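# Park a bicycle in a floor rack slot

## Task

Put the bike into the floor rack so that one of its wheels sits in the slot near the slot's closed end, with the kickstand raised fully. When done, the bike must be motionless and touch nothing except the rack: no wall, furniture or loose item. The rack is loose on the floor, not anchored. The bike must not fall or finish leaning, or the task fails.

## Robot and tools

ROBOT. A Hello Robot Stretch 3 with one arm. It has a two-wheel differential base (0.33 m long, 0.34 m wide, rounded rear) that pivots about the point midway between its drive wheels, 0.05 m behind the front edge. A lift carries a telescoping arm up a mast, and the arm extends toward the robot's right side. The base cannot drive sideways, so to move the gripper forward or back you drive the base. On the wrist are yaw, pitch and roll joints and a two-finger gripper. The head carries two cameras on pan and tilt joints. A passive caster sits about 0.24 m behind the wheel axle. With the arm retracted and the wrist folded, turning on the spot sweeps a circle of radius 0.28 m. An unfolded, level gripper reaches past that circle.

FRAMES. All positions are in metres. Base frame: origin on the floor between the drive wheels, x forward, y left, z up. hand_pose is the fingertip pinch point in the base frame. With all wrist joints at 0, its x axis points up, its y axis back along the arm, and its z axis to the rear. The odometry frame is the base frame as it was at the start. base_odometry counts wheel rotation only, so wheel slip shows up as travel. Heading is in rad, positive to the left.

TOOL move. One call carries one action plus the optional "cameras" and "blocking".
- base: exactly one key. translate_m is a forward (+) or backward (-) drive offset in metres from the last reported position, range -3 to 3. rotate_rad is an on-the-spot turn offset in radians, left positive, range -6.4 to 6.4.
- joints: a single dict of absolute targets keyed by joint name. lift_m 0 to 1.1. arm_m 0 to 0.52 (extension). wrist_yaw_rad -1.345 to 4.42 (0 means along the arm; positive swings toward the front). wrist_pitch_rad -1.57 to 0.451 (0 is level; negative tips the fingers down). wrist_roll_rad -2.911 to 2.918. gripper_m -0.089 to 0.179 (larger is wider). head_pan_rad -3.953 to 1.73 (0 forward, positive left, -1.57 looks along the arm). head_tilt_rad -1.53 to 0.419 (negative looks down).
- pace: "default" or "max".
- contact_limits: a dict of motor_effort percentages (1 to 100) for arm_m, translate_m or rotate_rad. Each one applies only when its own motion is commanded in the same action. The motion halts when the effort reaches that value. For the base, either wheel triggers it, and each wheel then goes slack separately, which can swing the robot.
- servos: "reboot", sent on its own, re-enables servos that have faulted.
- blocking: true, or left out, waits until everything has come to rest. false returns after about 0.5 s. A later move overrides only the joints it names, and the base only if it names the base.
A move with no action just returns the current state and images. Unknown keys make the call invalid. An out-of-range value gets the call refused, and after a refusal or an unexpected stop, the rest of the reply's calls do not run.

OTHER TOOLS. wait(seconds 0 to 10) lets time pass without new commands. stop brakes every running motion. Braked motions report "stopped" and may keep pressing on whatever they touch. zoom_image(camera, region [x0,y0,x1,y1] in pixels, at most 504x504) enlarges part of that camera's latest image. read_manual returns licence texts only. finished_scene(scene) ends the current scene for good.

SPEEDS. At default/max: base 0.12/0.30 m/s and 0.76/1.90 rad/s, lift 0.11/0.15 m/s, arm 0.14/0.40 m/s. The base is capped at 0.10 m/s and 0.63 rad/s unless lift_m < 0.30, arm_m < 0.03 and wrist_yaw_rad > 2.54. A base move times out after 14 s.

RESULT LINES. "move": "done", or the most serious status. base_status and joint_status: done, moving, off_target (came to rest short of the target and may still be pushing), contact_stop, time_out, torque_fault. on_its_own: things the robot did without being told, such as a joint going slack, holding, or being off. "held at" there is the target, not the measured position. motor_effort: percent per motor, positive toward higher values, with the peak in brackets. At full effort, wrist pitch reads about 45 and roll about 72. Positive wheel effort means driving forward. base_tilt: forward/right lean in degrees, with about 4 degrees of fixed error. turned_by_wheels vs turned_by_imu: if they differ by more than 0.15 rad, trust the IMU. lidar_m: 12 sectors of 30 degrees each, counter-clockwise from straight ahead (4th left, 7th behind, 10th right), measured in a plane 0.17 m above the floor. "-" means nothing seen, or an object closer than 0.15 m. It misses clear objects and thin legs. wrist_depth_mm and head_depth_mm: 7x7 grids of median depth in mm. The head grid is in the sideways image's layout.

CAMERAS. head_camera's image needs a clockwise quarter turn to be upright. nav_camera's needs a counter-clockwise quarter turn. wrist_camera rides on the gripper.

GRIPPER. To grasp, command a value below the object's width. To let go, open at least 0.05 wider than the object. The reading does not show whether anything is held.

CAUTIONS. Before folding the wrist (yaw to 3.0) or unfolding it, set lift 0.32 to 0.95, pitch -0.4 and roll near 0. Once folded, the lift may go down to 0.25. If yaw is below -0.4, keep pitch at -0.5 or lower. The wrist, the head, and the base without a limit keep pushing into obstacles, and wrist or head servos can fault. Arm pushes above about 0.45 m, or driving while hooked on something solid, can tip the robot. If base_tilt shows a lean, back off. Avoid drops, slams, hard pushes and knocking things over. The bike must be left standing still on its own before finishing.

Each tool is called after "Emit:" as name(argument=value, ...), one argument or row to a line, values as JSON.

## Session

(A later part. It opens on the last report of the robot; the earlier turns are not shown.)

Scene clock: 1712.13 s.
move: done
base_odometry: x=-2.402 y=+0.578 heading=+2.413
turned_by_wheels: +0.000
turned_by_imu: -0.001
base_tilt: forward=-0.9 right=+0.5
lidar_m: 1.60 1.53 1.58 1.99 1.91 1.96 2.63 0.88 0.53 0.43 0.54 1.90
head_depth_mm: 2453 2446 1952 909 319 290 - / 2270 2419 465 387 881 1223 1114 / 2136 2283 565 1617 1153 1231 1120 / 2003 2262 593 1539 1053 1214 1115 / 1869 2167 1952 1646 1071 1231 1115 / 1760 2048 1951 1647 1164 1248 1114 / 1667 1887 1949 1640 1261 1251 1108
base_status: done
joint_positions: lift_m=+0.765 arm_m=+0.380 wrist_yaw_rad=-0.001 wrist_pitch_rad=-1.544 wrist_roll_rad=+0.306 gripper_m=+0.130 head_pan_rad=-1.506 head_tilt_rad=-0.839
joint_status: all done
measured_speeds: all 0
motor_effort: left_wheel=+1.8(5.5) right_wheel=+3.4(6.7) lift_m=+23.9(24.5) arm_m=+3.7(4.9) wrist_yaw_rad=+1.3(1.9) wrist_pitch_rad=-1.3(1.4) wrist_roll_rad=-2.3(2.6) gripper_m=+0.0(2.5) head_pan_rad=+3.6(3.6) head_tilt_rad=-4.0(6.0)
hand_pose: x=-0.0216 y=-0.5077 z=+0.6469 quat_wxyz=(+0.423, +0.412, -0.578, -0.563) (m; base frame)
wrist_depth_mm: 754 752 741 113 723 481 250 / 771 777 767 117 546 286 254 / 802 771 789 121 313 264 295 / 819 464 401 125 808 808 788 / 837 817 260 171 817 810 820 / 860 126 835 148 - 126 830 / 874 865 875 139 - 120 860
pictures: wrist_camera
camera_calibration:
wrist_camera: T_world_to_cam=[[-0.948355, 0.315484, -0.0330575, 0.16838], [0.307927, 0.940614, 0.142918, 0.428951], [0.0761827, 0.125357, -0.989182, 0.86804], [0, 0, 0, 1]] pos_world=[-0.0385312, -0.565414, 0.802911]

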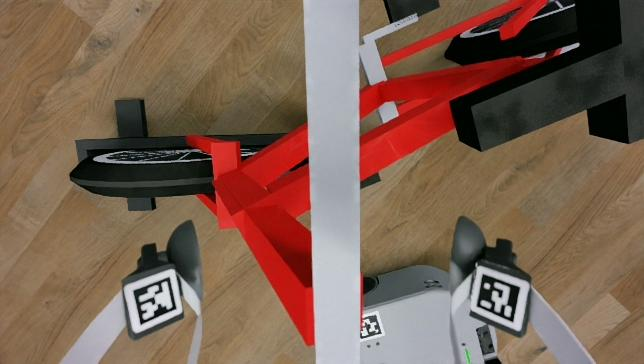

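Emit:
move(
  joints={"lift_m": 0.785},
  cameras=[],
)

Emit:
move(
  joints={"gripper_m": -0.03},
  cameras=["wrist_camera", "head_camera"],
)

Scene clock: 1718.87 s.
move: done
base_odometry: x=-2.402 y=+0.578 heading=+2.413
turned_by_wheels: +0.000
turned_by_imu: -0.001
base_tilt: forward=-0.8 right=+0.5
lidar_m: 1.60 1.53 1.58 1.98 1.91 1.96 2.63 0.88 0.53 0.43 0.54 1.90
head_depth_mm: 2438 2426 1968 370 302 289 - / 2287 2343 434 381 969 1252 1112 / 2130 529 551 1612 1157 1230 1115 / 2003 2210 578 1606 1056 1208 1116 / 1872 2174 1949 1611 1071 1227 1121 / 1773 2031 1948 1646 1165 1248 1116 / 1665 1901 1944 1642 1267 1241 1112
base_status: not commanded
joint_positions: lift_m=+0.785 arm_m=+0.380 wrist_yaw_rad=-0.001 wrist_pitch_rad=-1.544 wrist_roll_rad=+0.306 gripper_m=+0.130 head_pan_rad=-1.506 head_tilt_rad=-0.839
joint_status: all done
measured_speeds: all 0
motor_effort: left_wheel=+2.0(2.4) right_wheel=+3.4(4.0) lift_m=+31.7(36.6) arm_m=-0.6(1.4) wrist_yaw_rad=+1.3(1.9) wrist_pitch_rad=-1.2(1.4) wrist_roll_rad=-2.3(2.5) gripper_m=+0.7(1.2) head_pan_rad=+2.1(3.9) head_tilt_rad=-5.1(6.0)
hand_pose: x=-0.0216 y=-0.5077 z=+0.6669 quat_wxyz=(+0.423, +0.412, -0.578, -0.563) (m; base frame)
wrist_depth_mm: 765 774 769 132 753 478 261 / 778 793 778 136 563 293 272 / 801 793 789 141 331 282 305 / 815 474 427 146 821 808 821 / 875 850 818 172 823 828 809 / 858 126 855 157 - 126 853 / 909 881 887 161 - 123 892
pictures: none
No camera images: "cameras" was empty.

Scene clock: 1721.00 s.
move: done
base_odometry: x=-2.402 y=+0.578 heading=+2.413
turned_by_wheels: +0.000
turned_by_imu: +0.000
base_tilt: forward=-0.7 right=+0.6
lidar_m: 1.60 1.53 1.58 1.99 1.91 1.96 2.63 0.88 0.53 0.43 0.54 1.90
head_depth_mm: 2477 2421 1973 370 303 289 - / 2272 2343 434 381 970 1251 1116 / 2132 529 551 1647 1159 1229 1118 / 2004 2204 578 791 1056 1211 1114 / 1868 2173 1944 1645 1077 1232 1117 / 1763 2033 1939 1637 1164 1250 1114 / 1673 1891 1945 1641 1264 1240 1113
base_status: not commanded
joint_positions: lift_m=+0.785 arm_m=+0.380 wrist_yaw_rad=-0.001 wrist_pitch_rad=-1.542 wrist_roll_rad=+0.306 gripper_m=-0.029 head_pan_rad=-1.506 head_tilt_rad=-0.839
joint_status: all done
measured_speeds: all 0
motor_effort: left_wheel=+1.5(2.4) right_wheel=+3.3(4.2) lift_m=+37.6(37.6) arm_m=-3.0(3.1) wrist_yaw_rad=+1.4(2.1) wrist_pitch_rad=-1.5(1.7) wrist_roll_rad=-2.4(2.6) gripper_m=-19.2(100.0) head_pan_rad=+2.8(4.0) head_tilt_rad=-4.5(6.0)
hand_pose: x=-0.0216 y=-0.5081 z=+0.6669 quat_wxyz=(+0.423, +0.412, -0.578, -0.563) (m; base frame)
wrist_depth_mm: 776 758 780 131 757 475 261 / 786 789 763 135 556 287 271 / 806 806 803 140 331 284 304 / 820 484 418 146 814 791 808 / 836 858 844 148 836 848 831 / 875 885 128 132 125 863 891 / 866 902 850 160 - 878 894
pictures: head_camera (sideways), wrist_camera
camera_calibration:
head_camera: T_world_to_cam=[[-0.000719891, 0.766249, -0.642543, 0.864261], [0.999995, 0.00247999, 0.00183709, -0.00868023], [0.00300117, -0.642539, -0.766247, 0.952338], [0, 0, 0, 1]] pos_world=[0.00644423, -0.0503038, 1.28507]
wrist_camera: T_world_to_cam=[[-0.948351, 0.315448, -0.0335131, 0.169442], [0.307939, 0.940817, 0.141553, 0.427466], [0.0761822, 0.123922, -0.989363, 0.887199], [0, 0, 0, 1]] pos_world=[-0.0385321, -0.56556, 0.822932]

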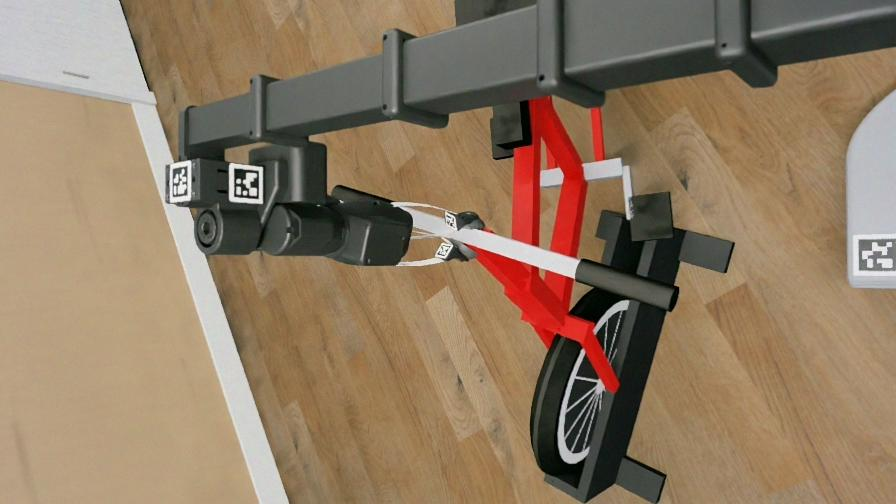

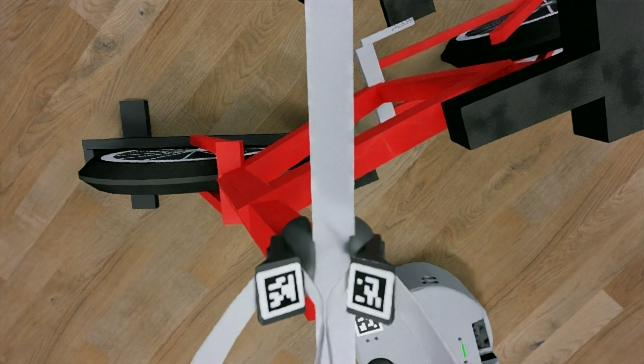

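Emit:
move(
  base={"translate_m": 0.02},
  cameras=["wrist_camera", "head_camera"],
)

Emit:
zoom_image(
  camera="head_camera",
  region=[510, 260, 690, 500],
)

Scene clock: 1726.93 s.
move: done
base_odometry: x=-2.417 y=+0.591 heading=+2.412
turned_by_wheels: -0.001
turned_by_imu: -0.002
base_tilt: forward=-0.8 right=+0.5
lidar_m: 1.58 1.51 1.57 2.00 1.92 1.97 2.64 0.79 0.45 0.43 0.55 1.89
head_depth_mm: 2463 2429 1969 370 303 289 - / 2275 2344 433 383 969 1254 1121 / 2128 530 550 1611 1156 1228 1110 / 2004 2200 579 1538 917 1216 1117 / 1873 2151 1959 1647 1081 1232 1118 / 1759 2032 1949 1649 1147 1246 1113 / 1648 1880 1949 1642 1319 1247 1114
base_status: done
joint_positions: lift_m=+0.785 arm_m=+0.380 wrist_yaw_rad=+0.005 wrist_pitch_rad=-1.535 wrist_roll_rad=+0.305 gripper_m=-0.029 head_pan_rad=-1.506 head_tilt_rad=-0.839
joint_status: not commanded
measured_speeds: all 0
on_its_own: right_wheel is at rest, and its effort (+30.5) is outside its rest range (-21 to +21)
motor_effort: left_wheel=-12.1(13.2) right_wheel=+30.5(34.2) lift_m=+26.4(40.7) arm_m=-6.8(7.1) wrist_yaw_rad=-3.9(4.3) wrist_pitch_rad=-2.8(3.1) wrist_roll_rad=-2.1(2.5) gripper_m=-18.9(20.0) head_pan_rad=+2.1(3.7) head_tilt_rad=-4.5(6.0)
hand_pose: x=-0.0217 y=-0.5099 z=+0.6668 quat_wxyz=(+0.427, +0.412, -0.579, -0.559) (m; base frame)
wrist_depth_mm: 780 773 755 769 584 570 266 / 786 779 788 771 573 306 276 / 808 800 785 433 332 284 306 / 841 493 441 282 815 816 795 / 862 840 840 152 851 821 825 / 857 876 859 133 129 852 860 / 907 868 878 161 126 889 862
pictures: head_camera (sideways), wrist_camera
camera_calibration:
head_camera: T_world_to_cam=[[-0.000720076, 0.766249, -0.642543, 0.864261], [0.999995, 0.00248023, 0.00183708, -0.00868022], [0.00300132, -0.642539, -0.766247, 0.952338], [0, 0, 0, 1]] pos_world=[0.00644425, -0.0503038, 1.28507]
wrist_camera: T_world_to_cam=[[-0.950436, 0.30886, -0.0357172, 0.16799], [0.301645, 0.943831, 0.134881, 0.435066], [0.0753704, 0.117422, -0.990218, 0.884608], [0, 0, 0, 1]] pos_world=[-0.0382456, -0.566387, 0.823273]

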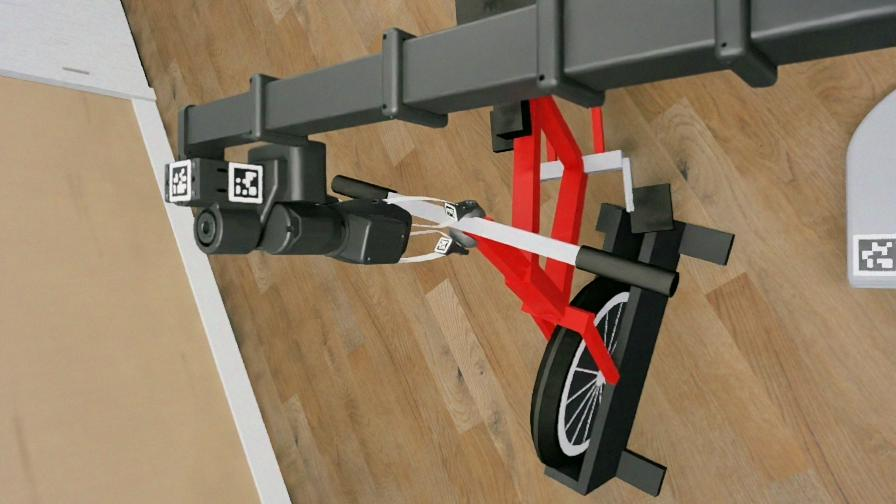

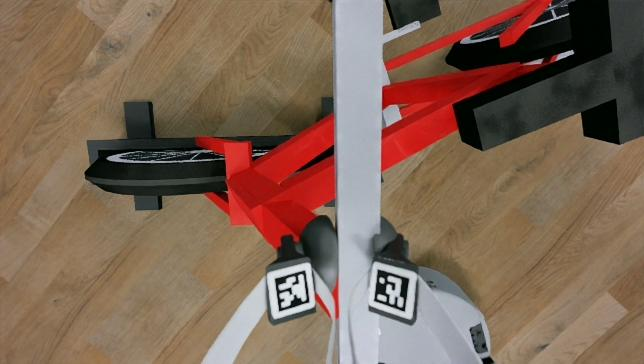

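Scaled by 2.100 from the camera's 896x504 image, which has a finer 1280x720 frame.

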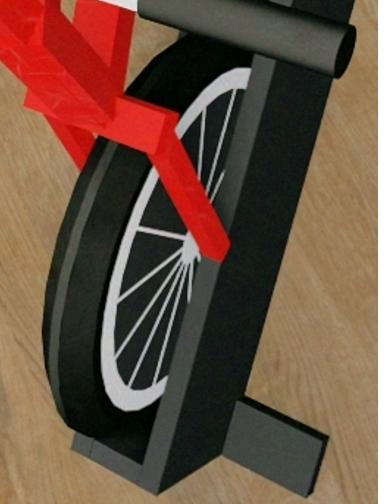

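Emit:
zoom_image(
  camera="head_camera",
  region=[530, 430, 610, 504],
)

Scaled by 6.300 from the camera's 896x504 image, which has a finer 1280x720 frame.

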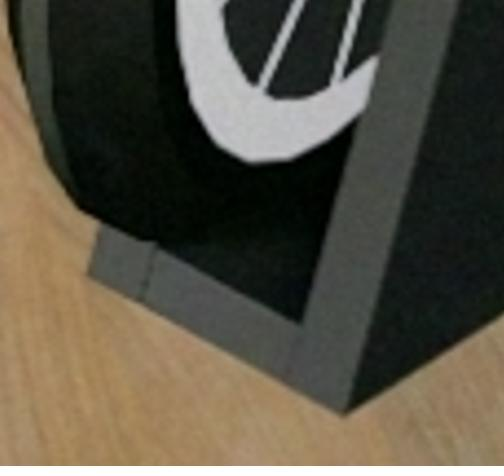

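Emit:
move(
  base={"translate_m": 0.02},
  cameras=["wrist_camera", "head_camera"],
)

Emit:
zoom_image(
  camera="head_camera",
  region=[510, 260, 690, 500],
)

Scene clock: 1760.63 s.
move: done
base_odometry: x=-2.432 y=+0.604 heading=+2.411
turned_by_wheels: -0.001
turned_by_imu: -0.001
base_tilt: forward=-0.9 right=+0.6
lidar_m: 1.57 1.50 1.54 2.01 1.93 1.98 2.65 0.79 0.45 0.43 0.55 1.89
head_depth_mm: 2442 2429 1959 369 302 289 - / 2282 2365 433 382 967 1252 1114 / 2108 530 551 1619 1149 1233 1120 / 1966 2198 581 1548 918 1214 1119 / 1849 2171 1949 1652 1079 1229 1116 / 1739 2010 1960 1639 1140 1247 1111 / 1649 1892 1965 1649 1317 1245 1113
base_status: done
joint_positions: lift_m=+0.785 arm_m=+0.380 wrist_yaw_rad=+0.005 wrist_pitch_rad=-1.539 wrist_roll_rad=+0.304 gripper_m=-0.029 head_pan_rad=-1.506 head_tilt_rad=-0.839
joint_status: not commanded
measured_speeds: all 0
on_its_own: right_wheel is at rest, and its effort (+22.3) is outside its rest range (-21 to +21)
motor_effort: left_wheel=-7.5(16.8) right_wheel=+22.3(44.6) lift_m=+31.0(31.0) arm_m=-10.7(11.5) wrist_yaw_rad=-4.3(7.0) wrist_pitch_rad=-2.0(3.2) wrist_roll_rad=-1.6(2.4) gripper_m=-18.7(20.3) head_pan_rad=+3.4(3.5) head_tilt_rad=-6.1(6.6)
hand_pose: x=-0.0217 y=-0.5089 z=+0.6668 quat_wxyz=(+0.427, +0.413, -0.577, -0.560) (m; base frame)
wrist_depth_mm: 787 794 769 132 573 557 264 / 785 774 786 136 585 305 275 / 811 807 793 141 333 285 304 / 829 481 420 146 807 813 799 / 855 838 843 149 821 818 848 / 876 878 846 135 128 838 866 / 889 873 860 161 - 885 865
pictures: head_camera (sideways), wrist_camera
camera_calibration:
head_camera: T_world_to_cam=[[-0.000720076, 0.766249, -0.642543, 0.864261], [0.999995, 0.00248023, 0.00183708, -0.00868022], [0.00300132, -0.642539, -0.766247, 0.952338], [0, 0, 0, 1]] pos_world=[0.00644425, -0.0503038, 1.28507]
wrist_camera: T_world_to_cam=[[-0.950994, 0.307286, -0.0344311, 0.166001], [0.299955, 0.943833, 0.138584, 0.431602], [0.0750821, 0.121465, -0.989752, 0.886269], [0, 0, 0, 1]] pos_world=[-0.0381381, -0.56602, 0.823089]

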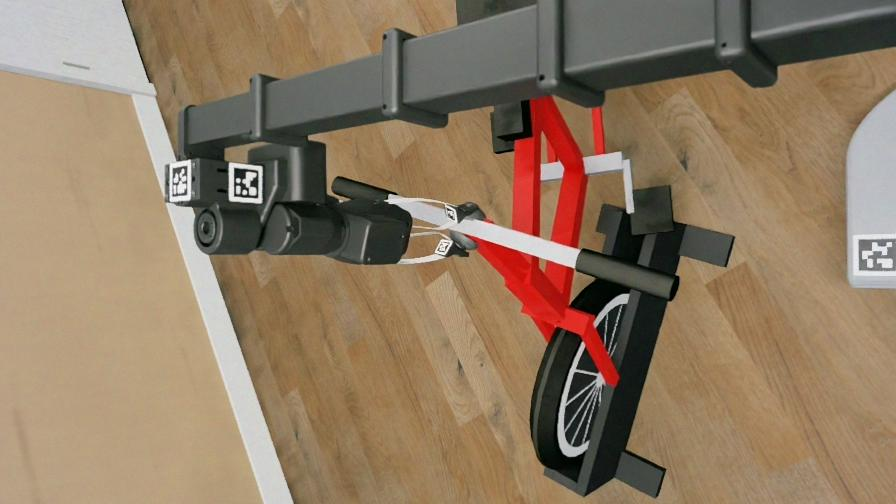

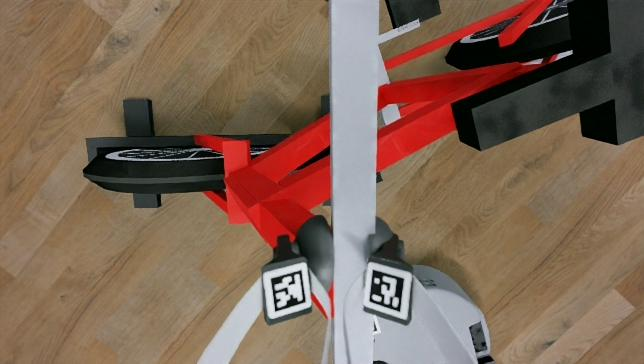

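Scaled by 2.100 from the camera's 896x504 image, which has a finer 1280x720 frame.

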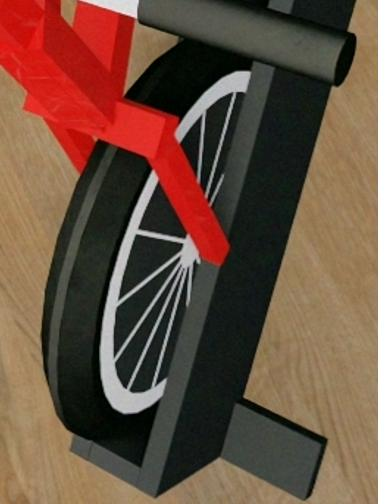

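Emit:
zoom_image(
  camera="wrist_camera",
  region=[70, 80, 260, 220],
)

Scaled by 2.653.

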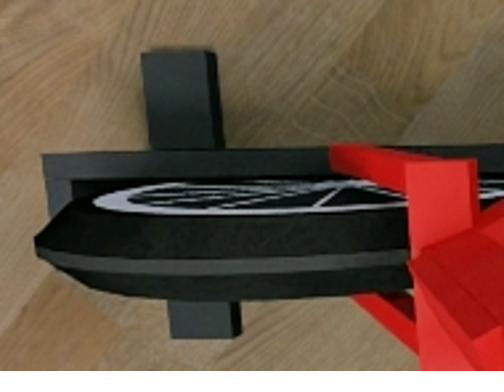

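Emit:
move(
  joints={"arm_m": 0.4},
  cameras=["wrist_camera", "head_camera"],
)

Emit:
zoom_image(
  camera="wrist_camera",
  region=[70, 80, 260, 220],
)

Scene clock: 1785.47 s.
move: done
base_odometry: x=-2.432 y=+0.604 heading=+2.412
turned_by_wheels: +0.001
turned_by_imu: +0.000
base_tilt: forward=-0.8 right=+0.6
lidar_m: 1.56 1.50 1.54 2.01 1.93 1.98 2.66 0.88 0.65 0.43 0.55 1.88
head_depth_mm: 2408 2415 1957 370 302 289 - / 2264 2358 433 381 1038 1250 1117 / 2083 545 623 1645 1180 1236 1116 / 1973 2188 603 822 1110 1215 1117 / 1856 2143 1964 1644 1083 1247 1111 / 1742 2013 1954 1640 1160 1243 1116 / 1647 1885 1959 1636 1316 1245 1110
base_status: not commanded
joint_positions: lift_m=+0.785 arm_m=+0.400 wrist_yaw_rad=-0.001 wrist_pitch_rad=-1.555 wrist_roll_rad=+0.304 gripper_m=-0.029 head_pan_rad=-1.506 head_tilt_rad=-0.839
joint_status: all done
measured_speeds: translate_m=+0.000 rotate_rad=-0.001 lift_m=+0.000 arm_m=+0.000 wrist_yaw_rad=+0.000 wrist_pitch_rad=+0.000 wrist_roll_rad=+0.000 head_pan_rad=+0.000 head_tilt_rad=+0.000
motor_effort: left_wheel=+0.2(8.1) right_wheel=-2.7(22.6) lift_m=+28.7(36.0) arm_m=+16.2(17.2) wrist_yaw_rad=+0.9(4.0) wrist_pitch_rad=+0.8(2.1) wrist_roll_rad=-1.3(1.8) gripper_m=-15.1(19.8) head_pan_rad=+2.9(3.6) head_tilt_rad=-5.1(6.2)
hand_pose: x=-0.0216 y=-0.5248 z=+0.6671 quat_wxyz=(+0.422, +0.415, -0.574, -0.566) (m; base frame)
wrist_depth_mm: 755 748 778 130 764 565 260 / 778 790 778 134 561 340 271 / 799 796 784 139 329 279 293 / 830 482 424 144 814 829 819 / 866 867 849 148 851 855 832 / 896 879 128 133 127 869 854 / 906 882 901 157 109 894 874
pictures: head_camera (sideways), wrist_camera
camera_calibration:
head_camera: T_world_to_cam=[[-0.00071971, 0.766249, -0.642543, 0.864261], [0.999995, 0.00247976, 0.00183708, -0.00868022], [0.00300101, -0.642539, -0.766247, 0.952338], [0, 0, 0, 1]] pos_world=[0.00644422, -0.0503038, 1.28507]
wrist_camera: T_world_to_cam=[[-0.949134, 0.313487, -0.0295055, 0.171014], [0.305606, 0.939713, 0.15344, 0.434619], [0.0758283, 0.136618, -0.987717, 0.895119], [0, 0, 0, 1]] pos_world=[-0.0383821, -0.584318, 0.822483]

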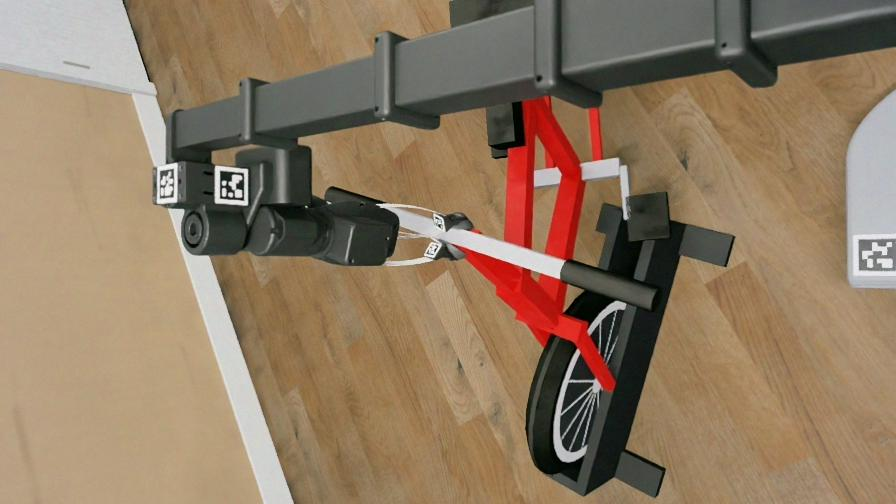

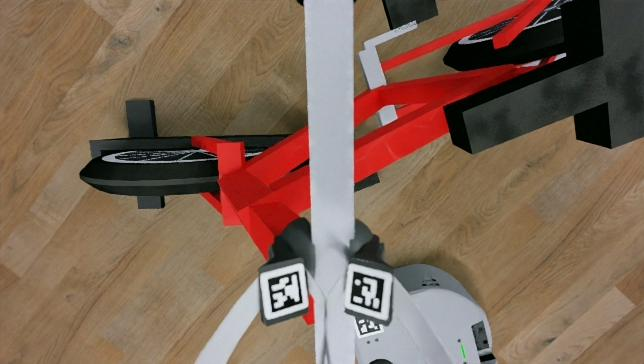

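Scaled by 2.653.

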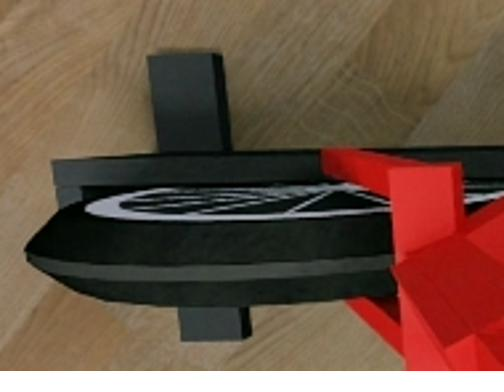

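Emit:
zoom_image(
  camera="head_camera",
  region=[510, 260, 690, 500],
)

Scaled by 2.100 from the camera's 896x504 image, which has a finer 1280x720 frame.

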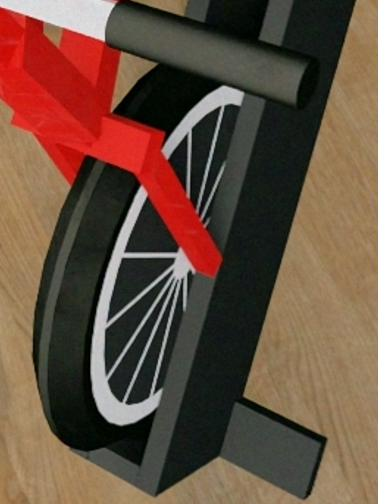

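Emit:
move(
  base={"translate_m": 0.02},
  joints={"arm_m": 0.406},
  cameras=["wrist_camera", "head_camera"],
)

Emit:
zoom_image(
  camera="head_camera",
  region=[510, 260, 690, 500],
)

Emit:
zoom_image(
  camera="wrist_camera",
  region=[70, 80, 260, 220],
)

Scene clock: 1803.57 s.
move: done
base_odometry: x=-2.447 y=+0.618 heading=+2.412
turned_by_wheels: +0.000
turned_by_imu: +0.000
base_tilt: forward=-0.8 right=+0.4
lidar_m: 1.55 1.48 1.53 2.02 1.94 1.99 2.68 0.88 0.65 0.44 0.56 1.87
head_depth_mm: 2434 2433 1979 369 303 289 - / 2240 2314 433 381 1037 1255 1115 / 2094 551 633 1654 1190 1250 1109 / 1951 2159 608 842 1144 1212 1118 / 1846 2121 1942 1644 1075 1254 1111 / 1736 1993 1949 1647 1192 1251 1115 / 1628 1863 1950 1648 1335 1242 1117
base_status: done
joint_positions: lift_m=+0.785 arm_m=+0.406 wrist_yaw_rad=-0.001 wrist_pitch_rad=-1.555 wrist_roll_rad=+0.304 gripper_m=-0.029 head_pan_rad=-1.506 head_tilt_rad=-0.839
joint_status: all done
measured_speeds: all 0
motor_effort: left_wheel=+3.5(5.0) right_wheel=-2.5(15.4) lift_m=+25.1(25.2) arm_m=+14.6(17.3) wrist_yaw_rad=+1.0(1.5) wrist_pitch_rad=+0.9(1.1) wrist_roll_rad=-1.7(1.8) gripper_m=-15.7(16.3) head_pan_rad=+3.2(3.9) head_tilt_rad=-5.8(5.8)
hand_pose: x=-0.0216 y=-0.5308 z=+0.6671 quat_wxyz=(+0.422, +0.415, -0.574, -0.566) (m; base frame)
wrist_depth_mm: 743 757 776 130 749 567 257 / 793 777 798 134 572 352 270 / 825 786 783 138 329 279 288 / 819 496 422 143 810 821 807 / 832 840 847 147 831 833 842 / 870 889 127 133 127 856 872 / 922 902 896 156 - 887 910
pictures: head_camera (sideways), wrist_camera
camera_calibration:
head_camera: T_world_to_cam=[[-0.000720254, 0.766249, -0.642543, 0.864261], [0.999995, 0.00248047, 0.00183709, -0.00868023], [0.00300148, -0.642539, -0.766247, 0.952338], [0, 0, 0, 1]] pos_world=[0.00644426, -0.0503038, 1.28507]
wrist_camera: T_world_to_cam=[[-0.949135, 0.313487, -0.0294826, 0.172879], [0.305603, 0.939703, 0.153509, 0.440209], [0.0758281, 0.136691, -0.987707, 0.895955], [0, 0, 0, 1]] pos_world=[-0.038382, -0.59033, 0.822462]

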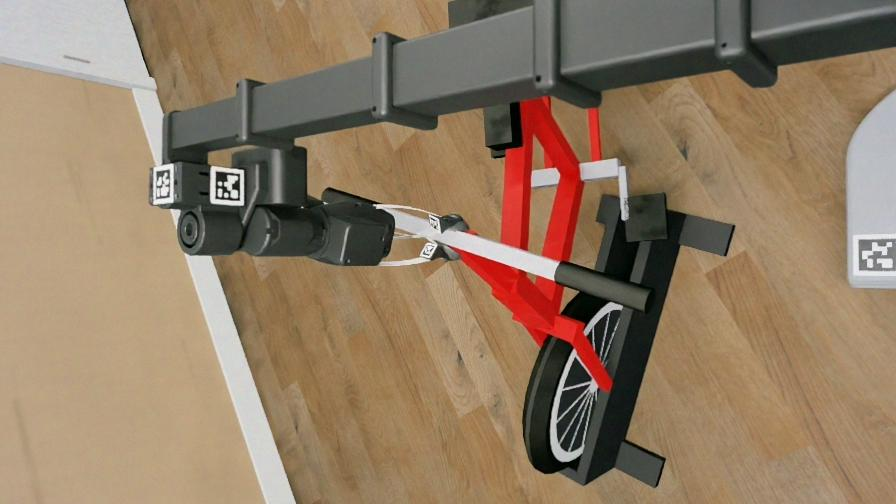

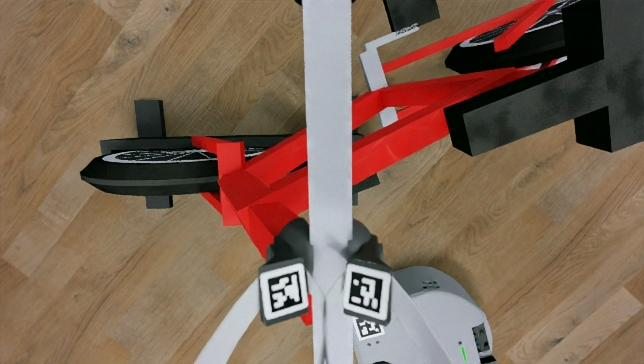

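Scaled by 2.100 from the camera's 896x504 image, which has a finer 1280x720 frame.

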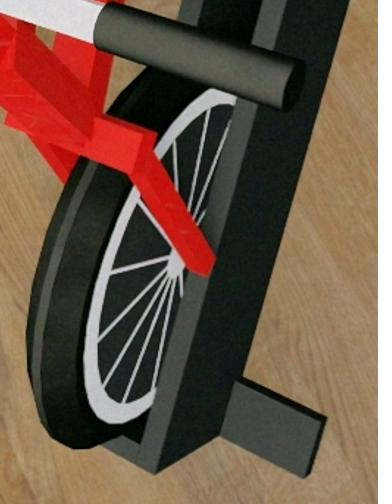

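Scaled by 2.653.

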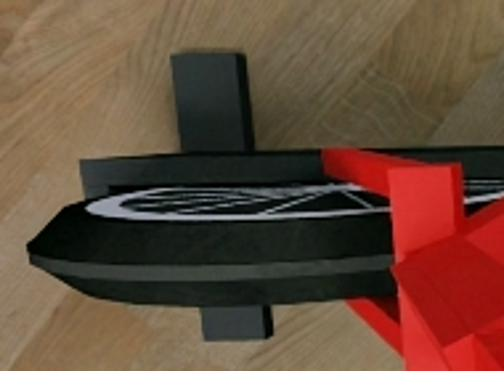

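Emit:
move(
  base={"translate_m": 0.01},
  cameras=["wrist_camera", "head_camera"],
)

Emit:
zoom_image(
  camera="head_camera",
  region=[510, 260, 690, 500],
)

Emit:
zoom_image(
  camera="wrist_camera",
  region=[70, 80, 260, 220],
)

Scene clock: 1809.50 s.
move: done
base_odometry: x=-2.454 y=+0.624 heading=+2.412
turned_by_wheels: +0.000
turned_by_imu: -0.001
base_tilt: forward=-0.8 right=+0.5
lidar_m: 1.54 1.48 1.52 2.03 1.95 2.00 2.68 0.78 0.66 0.44 0.56 1.86
head_depth_mm: 2413 2436 1956 368 302 289 - / 2248 2245 433 382 1050 1252 1116 / 2089 552 634 1642 1186 1224 1111 / 1959 2181 607 842 1073 1214 1117 / 1844 2118 1961 1654 1076 1253 1113 / 1734 1992 1950 1645 1199 1252 1108 / 1626 1871 1951 1657 1341 1252 1115
base_status: done
joint_positions: lift_m=+0.785 arm_m=+0.406 wrist_yaw_rad=-0.001 wrist_pitch_rad=-1.555 wrist_roll_rad=+0.304 gripper_m=-0.029 head_pan_rad=-1.506 head_tilt_rad=-0.839
joint_status: not commanded
measured_speeds: all 0
motor_effort: left_wheel=-1.2(4.4) right_wheel=+10.5(10.9) lift_m=+24.3(25.2) arm_m=+3.2(6.4) wrist_yaw_rad=+1.2(1.7) wrist_pitch_rad=+0.9(0.9) wrist_roll_rad=-1.4(1.7) gripper_m=-16.2(16.5) head_pan_rad=+2.8(3.7) head_tilt_rad=-5.5(6.4)
hand_pose: x=-0.0216 y=-0.5308 z=+0.6671 quat_wxyz=(+0.422, +0.415, -0.574, -0.566) (m; base frame)
wrist_depth_mm: 758 781 751 129 748 568 263 / 785 768 768 134 575 347 269 / 802 795 793 139 329 280 290 / 825 487 428 144 820 807 817 / 851 850 853 148 831 842 825 / 892 849 855 133 128 861 878 / 881 900 889 157 - 881 882
pictures: head_camera (sideways), wrist_camera
camera_calibration:
head_camera: T_world_to_cam=[[-0.000720167, 0.766249, -0.642543, 0.864261], [0.999995, 0.00248035, 0.00183708, -0.00868022], [0.0030014, -0.642539, -0.766247, 0.952338], [0, 0, 0, 1]] pos_world=[0.00644425, -0.0503038, 1.28507]
wrist_camera: T_world_to_cam=[[-0.949133, 0.313494, -0.0294786, 0.17288], [0.30561, 0.939699, 0.153521, 0.440196], [0.075829, 0.136703, -0.987706, 0.89596], [0, 0, 0, 1]] pos_world=[-0.0383823, -0.590329, 0.822461]

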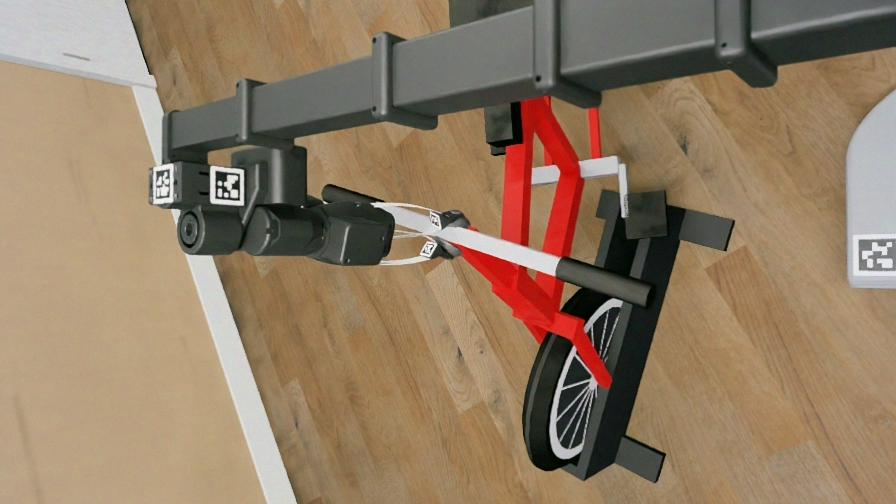

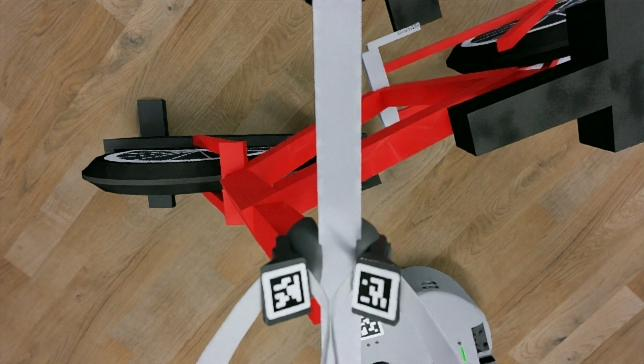

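Scaled by 2.100 from the camera's 896x504 image, which has a finer 1280x720 frame.

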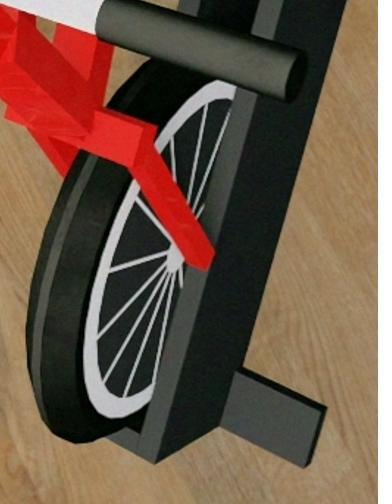

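Scaled by 2.653.

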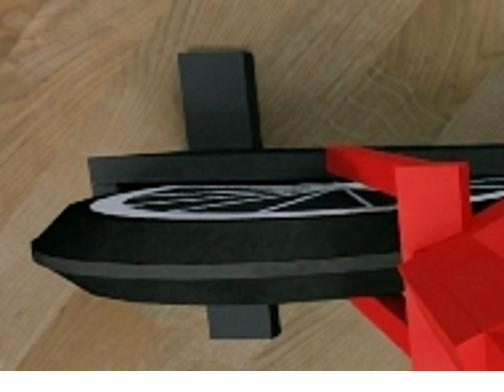

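Emit:
move(
  joints={"arm_m": 0.4},
  cameras=[],
)

Emit:
move(
  joints={"gripper_m": 0.12},
  cameras=["wrist_camera", "head_camera"],
)

Emit:
zoom_image(
  camera="head_camera",
  region=[510, 260, 690, 500],
)

Scene clock: 1818.40 s.
move: done
base_odometry: x=-2.454 y=+0.624 heading=+2.412
turned_by_wheels: +0.000
turned_by_imu: -0.001
base_tilt: forward=-0.8 right=+0.6
lidar_m: 1.54 1.47 1.52 2.03 1.94 1.99 2.68 0.78 0.54 0.43 0.56 1.86
head_depth_mm: 2412 2412 1979 370 303 289 - / 2240 2257 433 381 1054 1256 1113 / 2088 546 625 1648 1183 1228 1109 / 1952 2170 603 832 1074 1211 1115 / 1831 2143 1940 1640 1075 1252 1116 / 1732 1987 1949 1642 1193 1245 1118 / 1644 1858 1957 1637 1342 1246 1115
base_status: not commanded
joint_positions: lift_m=+0.785 arm_m=+0.400 wrist_yaw_rad=-0.001 wrist_pitch_rad=-1.555 wrist_roll_rad=+0.304 gripper_m=-0.029 head_pan_rad=-1.506 head_tilt_rad=-0.839
joint_status: all done
measured_speeds: all 0
motor_effort: left_wheel=-1.8(2.3) right_wheel=+10.9(11.0) lift_m=+26.3(26.3) arm_m=-9.5(10.9) wrist_yaw_rad=+1.8(1.8) wrist_pitch_rad=+0.7(0.9) wrist_roll_rad=-1.5(1.8) gripper_m=-15.3(16.7) head_pan_rad=+3.3(3.6) head_tilt_rad=-4.7(6.2)
hand_pose: x=-0.0216 y=-0.5249 z=+0.6671 quat_wxyz=(+0.422, +0.415, -0.574, -0.566) (m; base frame)
wrist_depth_mm: 754 758 757 129 756 568 261 / 770 780 785 134 572 309 273 / 794 800 788 138 330 281 296 / 833 475 421 145 797 818 820 / 855 851 843 148 813 858 851 / 886 846 126 132 128 851 830 / 887 887 898 159 - 877 895
pictures: none
No camera images: "cameras" was empty.

Scene clock: 1820.43 s.
move: done
base_odometry: x=-2.454 y=+0.624 heading=+2.412
turned_by_wheels: +0.000
turned_by_imu: +0.000
base_tilt: forward=-0.8 right=+0.5
lidar_m: 1.54 1.47 1.52 2.03 1.95 2.00 2.68 0.78 0.54 0.43 0.56 1.86
head_depth_mm: 2408 2420 1954 369 302 289 - / 2234 2263 433 382 1054 1261 1114 / 2094 546 626 1621 1184 1231 1111 / 1958 2170 604 841 1070 1209 1110 / 1841 2129 1952 1621 1098 1244 1116 / 1739 1990 1944 1647 1182 1249 1114 / 1638 1850 1938 1646 1338 1244 1115
base_status: not commanded
joint_positions: lift_m=+0.785 arm_m=+0.400 wrist_yaw_rad=-0.001 wrist_pitch_rad=-1.552 wrist_roll_rad=+0.304 gripper_m=+0.120 head_pan_rad=-1.506 head_tilt_rad=-0.839
joint_status: all done
measured_speeds: all 0
motor_effort: left_wheel=-1.4(3.0) right_wheel=+5.1(11.3) lift_m=+33.6(33.7) arm_m=-6.5(11.4) wrist_yaw_rad=+1.5(1.9) wrist_pitch_rad=+0.2(1.0) wrist_roll_rad=-1.5(1.8) gripper_m=+0.7(93.9) head_pan_rad=+3.3(4.0) head_tilt_rad=-5.3(6.7)
hand_pose: x=-0.0216 y=-0.5256 z=+0.6671 quat_wxyz=(+0.422, +0.414, -0.575, -0.565) (m; base frame)
wrist_depth_mm: 758 771 752 129 744 573 260 / 801 783 787 135 574 356 272 / 796 810 799 139 331 283 293 / 803 495 422 145 811 806 786 / 839 852 432 150 846 816 831 / 866 124 888 159 145 128 854 / 907 902 887 161 - 121 858
pictures: head_camera (sideways), wrist_camera
camera_calibration:
head_camera: T_world_to_cam=[[-0.000720254, 0.766249, -0.642543, 0.864261], [0.999995, 0.00248047, 0.00183709, -0.00868023], [0.00300148, -0.642539, -0.766247, 0.952338], [0, 0, 0, 1]] pos_world=[0.00644426, -0.0503038, 1.28507]
wrist_camera: T_world_to_cam=[[-0.94912, 0.313432, -0.0305157, 0.171913], [0.305647, 0.940192, 0.150398, 0.437683], [0.0758301, 0.133419, -0.988154, 0.89376], [0, 0, 0, 1]] pos_world=[-0.0383841, -0.584633, 0.822593]

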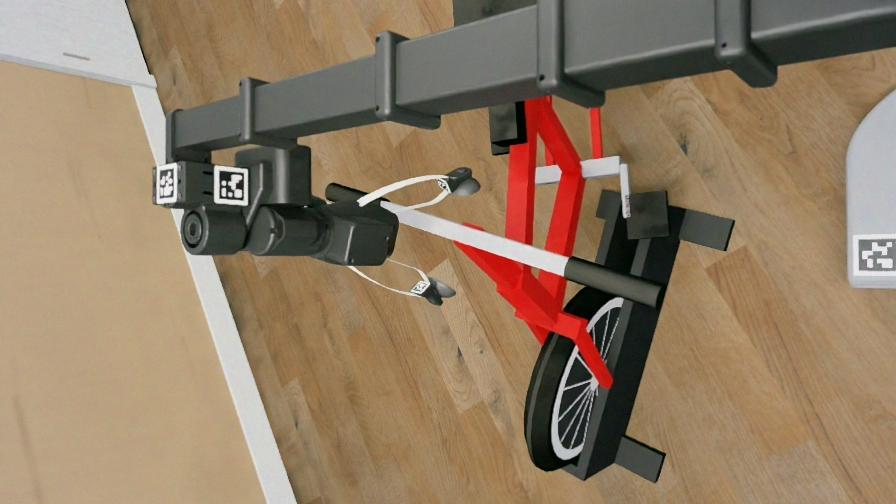

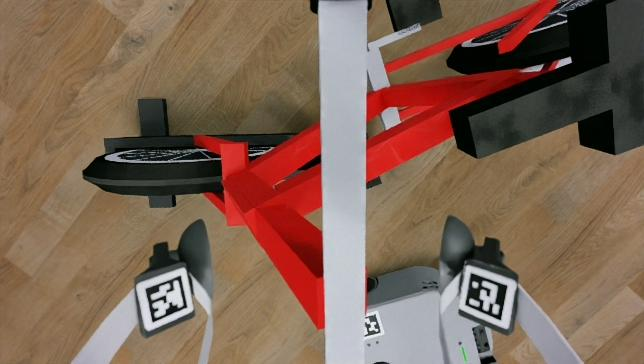

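Scaled by 2.100 from the camera's 896x504 image, which has a finer 1280x720 frame.

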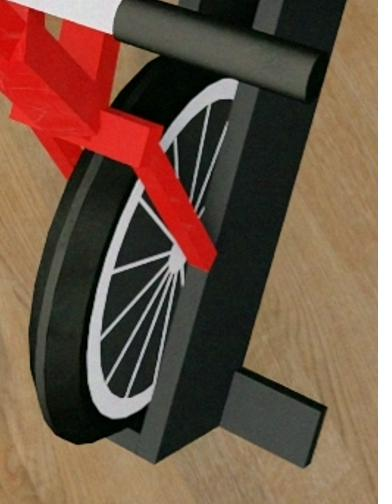

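Emit:
move(
  joints={"lift_m": 0.94},
  cameras=[],
)

Emit:
move(
  joints={"arm_m": 0.05, "head_pan_rad": -1.35},
  cameras=["head_camera"],
)

Emit:
move(
  base={"translate_m": -0.4},
  joints={"head_pan_rad": -1.4},
)

Scene clock: 1827.87 s.
move: done
base_odometry: x=-2.454 y=+0.624 heading=+2.412
turned_by_wheels: +0.000
turned_by_imu: -0.001
base_tilt: forward=-0.8 right=+0.5
lidar_m: 1.54 1.47 1.52 2.03 1.95 2.00 2.68 0.78 0.54 0.43 0.56 1.87
head_depth_mm: 313 - 1979 1641 1188 1257 1118 / 420 2398 1964 1649 1232 1248 1119 / 425 535 1906 1638 1184 1233 1116 / 439 483 1906 1612 1074 1214 1119 / 1844 2138 1950 1651 1098 1256 1111 / 1722 1988 1935 1652 1178 1247 1115 / 1642 1876 1945 1640 1336 1248 1114
base_status: not commanded
joint_positions: lift_m=+0.940 arm_m=+0.400 wrist_yaw_rad=-0.001 wrist_pitch_rad=-1.551 wrist_roll_rad=+0.304 gripper_m=+0.120 head_pan_rad=-1.506 head_tilt_rad=-0.839
joint_status: all done
measured_speeds: all 0
motor_effort: left_wheel=-1.0(2.8) right_wheel=+5.3(5.6) lift_m=+31.7(36.5) arm_m=+2.6(3.0) wrist_yaw_rad=+1.0(1.6) wrist_pitch_rad=+0.2(0.2) wrist_roll_rad=-1.4(1.8) gripper_m=+0.1(1.9) head_pan_rad=+2.5(4.3) head_tilt_rad=-4.0(6.2)
hand_pose: x=-0.0216 y=-0.5258 z=+0.8220 quat_wxyz=(+0.422, +0.414, -0.575, -0.565) (m; base frame)
wrist_depth_mm: 909 913 894 904 883 867 898 / 910 927 921 930 718 419 905 / 949 956 929 644 476 445 915 / - - 964 438 971 945 981 / - - - - - - - / - 124 - - - 128 - / - - - - - - -
pictures: none
No camera images: "cameras" was empty.

Scene clock: 1831.63 s.
move: done
base_odometry: x=-2.454 y=+0.624 heading=+2.412
turned_by_wheels: +0.000
turned_by_imu: -0.001
base_tilt: forward=-0.8 right=+0.4
lidar_m: 1.54 1.47 1.52 2.03 1.95 2.00 2.68 0.78 0.54 0.43 0.56 1.87
head_depth_mm: 2083 2350 2087 - - 1262 1116 / 1971 2258 2065 - - 1192 1100 / 1880 2201 1950 1661 694 1192 1119 / 1801 2104 1969 1655 1006 1191 1117 / 1726 2005 1948 1645 1168 1253 1116 / 1643 1912 1950 1648 1311 1246 1110 / 1582 1811 1960 1649 1412 1250 1111
base_status: not commanded
joint_positions: lift_m=+0.940 arm_m=+0.050 wrist_yaw_rad=+0.000 wrist_pitch_rad=-1.550 wrist_roll_rad=+0.304 gripper_m=+0.120 head_pan_rad=-1.356 head_tilt_rad=-0.839
joint_status: all done
measured_speeds: all 0
motor_effort: left_wheel=-1.2(2.6) right_wheel=+4.1(5.4) lift_m=+29.4(33.2) arm_m=-11.4(14.8) wrist_yaw_rad=+0.2(1.6) wrist_pitch_rad=+0.0(0.2) wrist_roll_rad=-1.2(1.8) gripper_m=-0.2(2.0) head_pan_rad=+2.4(4.1) head_tilt_rad=-4.8(6.2)
hand_pose: x=-0.0216 y=-0.1760 z=+0.8220 quat_wxyz=(+0.423, +0.414, -0.575, -0.565) (m; base frame)
wrist_depth_mm: 934 703 285 899 891 885 898 / 942 936 893 944 950 908 903 / 940 948 955 916 940 927 952 / - - - - 977 936 938 / - - - - 804 - - / - 124 - - 723 129 - / - - - - - - -
pictures: head_camera (sideways)
camera_calibration:
head_camera: T_world_to_cam=[[-0.115356, 0.757523, -0.642535, 0.86495], [0.988368, 0.152067, 0.00183645, -0.00860848], [0.0990995, -0.63485, -0.766254, 0.95176], [0, 0, 0, 1]] pos_world=[0.0139666, -0.0496859, 1.28507]

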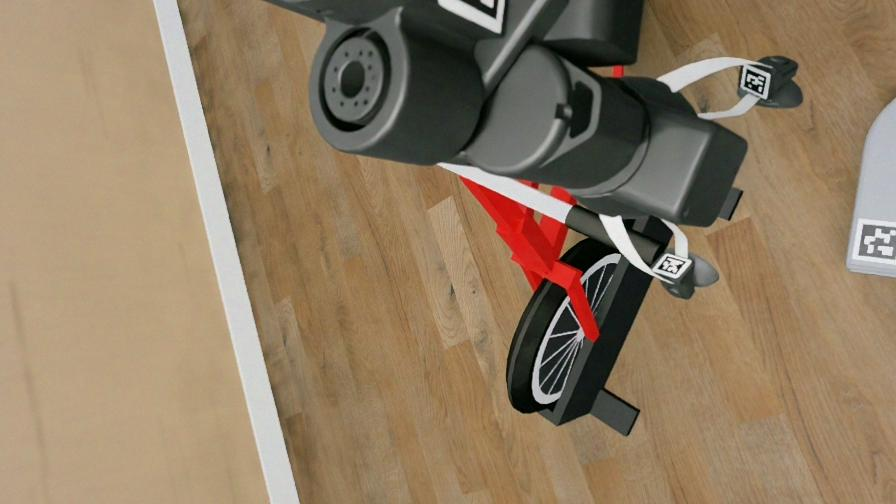

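Scene clock: 1836.77 s.
move: done
base_odometry: x=-2.156 y=+0.358 heading=+2.412
turned_by_wheels: +0.000
turned_by_imu: -0.003
base_tilt: forward=-0.7 right=+0.6
lidar_m: 1.89 1.81 1.87 1.81 1.74 1.78 2.39 2.93 0.57 0.55 0.52 0.76
head_depth_mm: 2401 2437 - - - 1251 1120 / 2270 2423 2067 - - 1192 1099 / 2155 2369 2007 1654 - - 1119 / 2064 2295 1956 1650 1087 1208 1113 / 1961 2218 1958 1646 1342 1229 1114 / 1851 2138 1953 1654 1163 1231 1114 / 1791 2024 1951 1599 1192 1246 1113
base_status: done
joint_positions: lift_m=+0.940 arm_m=+0.050 wrist_yaw_rad=+0.000 wrist_pitch_rad=-1.550 wrist_roll_rad=+0.304 gripper_m=+0.120 head_pan_rad=-1.394 head_tilt_rad=-0.839
joint_status: all done
measured_speeds: all 0
motor_effort: left_wheel=-1.2(6.9) right_wheel=+0.1(4.3) lift_m=+25.8(30.2) arm_m=-9.2(13.0) wrist_yaw_rad=+0.5(1.2) wrist_pitch_rad=+0.0(0.2) wrist_roll_rad=-1.3(1.9) gripper_m=-0.1(2.1) head_pan_rad=-2.7(3.6) head_tilt_rad=-4.8(7.0)
hand_pose: x=-0.0216 y=-0.1760 z=+0.8220 quat_wxyz=(+0.423, +0.414, -0.575, -0.565) (m; base frame)
wrist_depth_mm: 620 742 907 891 916 885 889 / 929 816 898 913 918 919 921 / 937 967 950 954 937 941 943 / - - - - 969 954 952 / - - - - 811 - - / - 124 - - 735 129 - / - - - - - - -
pictures: head_camera (sideways), nav_camera (sideways), wrist_camera
camera_calibration:
head_camera: T_world_to_cam=[[-0.0861528, 0.761397, -0.642535, 0.864772], [0.993483, 0.113963, 0.00183645, -0.00863968], [0.0746237, -0.63819, -0.766254, 0.951909], [0, 0, 0, 1]] pos_world=[0.0120509, -0.0499516, 1.28507]
nav_camera: T_world_to_cam=[[0.125044, -0.716869, 0.685903, -0.848776], [-0.983947, -0.178326, -0.00699799, 0.0653937], [0.127331, -0.674017, -0.727659, 0.908493], [0, 0, 0, 1]] pos_world=[0.0547987, 0.01554, 1.24371]
wrist_camera: T_world_to_cam=[[-0.949427, 0.31246, -0.0309439, 0.0672108], [0.304727, 0.940696, 0.149108, 0.086782], [0.075699, 0.132138, -0.988337, 1.00017], [0, 0, 0, 1]] pos_world=[-0.0383452, -0.234797, 0.977648]

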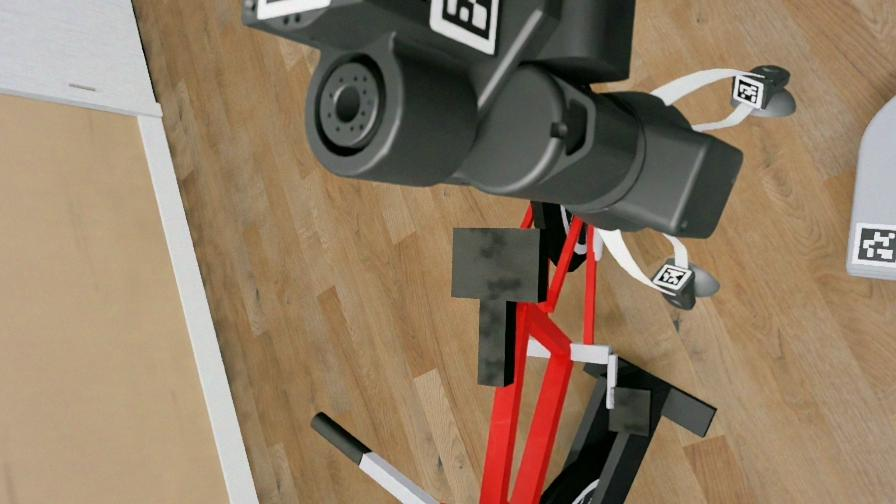

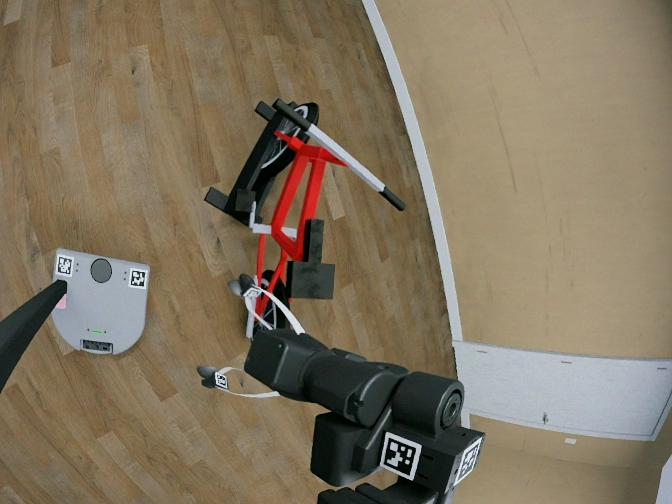

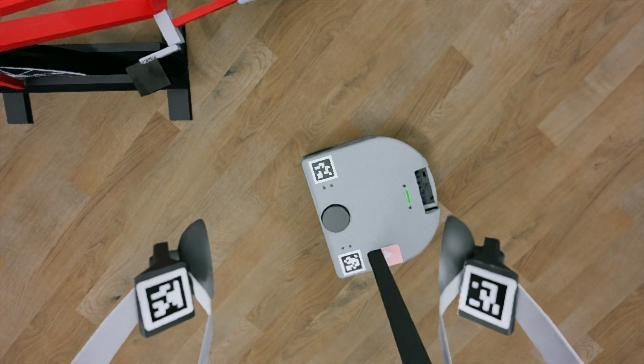

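Emit:
wait(
  seconds=2,
  cameras=["head_camera"],
)

Emit:
finished_scene(
  scene=2,
)

Scene clock: 1846.13 s.
base_odometry: x=-2.156 y=+0.358 heading=+2.412
turned_by_wheels: +0.000
turned_by_imu: -0.001
base_tilt: forward=-0.8 right=+0.6
lidar_m: 1.90 1.81 1.87 1.81 1.74 1.78 2.39 2.93 0.57 0.56 0.52 0.76
head_depth_mm: 2402 2436 - - - 1256 1114 / 2255 2420 2080 - - 1188 1096 / 2168 2373 2009 1659 - - 1109 / 2062 2315 1940 1659 1086 1205 1113 / 1965 2222 1966 1646 1340 1227 1115 / 1867 2149 1950 1643 1171 1228 1112 / 1779 2044 1946 1607 1198 1250 1110
base_status: done
joint_positions: lift_m=+0.940 arm_m=+0.050 wrist_yaw_rad=+0.000 wrist_pitch_rad=-1.550 wrist_roll_rad=+0.304 gripper_m=+0.120 head_pan_rad=-1.394 head_tilt_rad=-0.839
joint_status: all done
measured_speeds: all 0
motor_effort: left_wheel=-1.8(6.9) right_wheel=+0.4(4.3) lift_m=+23.5(30.2) arm_m=-6.5(13.0) wrist_yaw_rad=+0.2(1.2) wrist_pitch_rad=-0.1(0.2) wrist_roll_rad=-1.6(1.9) gripper_m=-0.2(2.1) head_pan_rad=-2.5(3.6) head_tilt_rad=-3.8(7.0)
hand_pose: x=-0.0216 y=-0.1760 z=+0.8220 quat_wxyz=(+0.423, +0.414, -0.575, -0.565) (m; base frame)
wrist_depth_mm: 611 733 921 898 915 894 875 / 943 833 937 921 903 890 910 / 942 949 935 933 941 946 937 / - - - - 969 969 964 / - - - - 840 - - / - 124 - - 713 128 - / - - - - - - -
wait: 2.00 s; at rest from the start
pictures: head_camera (sideways)
camera_calibration:
head_camera: T_world_to_cam=[[-0.086153, 0.761397, -0.642535, 0.864772], [0.993483, 0.113964, 0.00183646, -0.00863969], [0.0746239, -0.63819, -0.766254, 0.951909], [0, 0, 0, 1]] pos_world=[0.0120509, -0.0499516, 1.28507]

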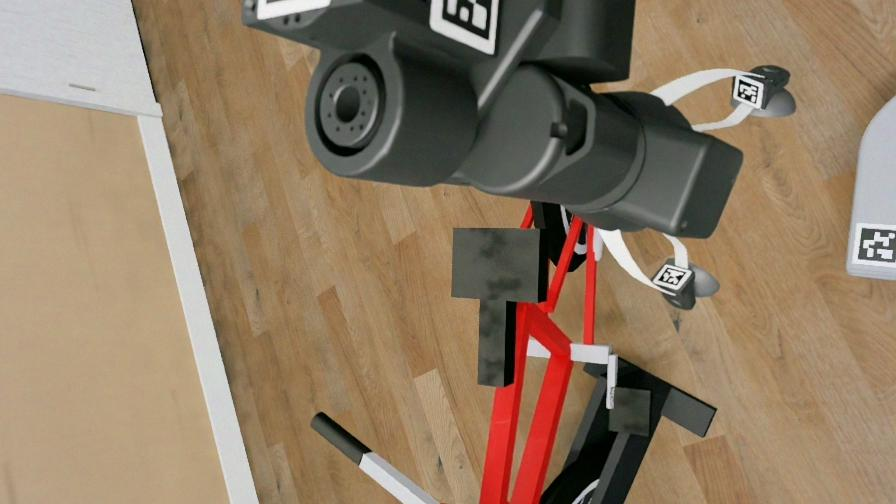

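The scene is finished: the task was done.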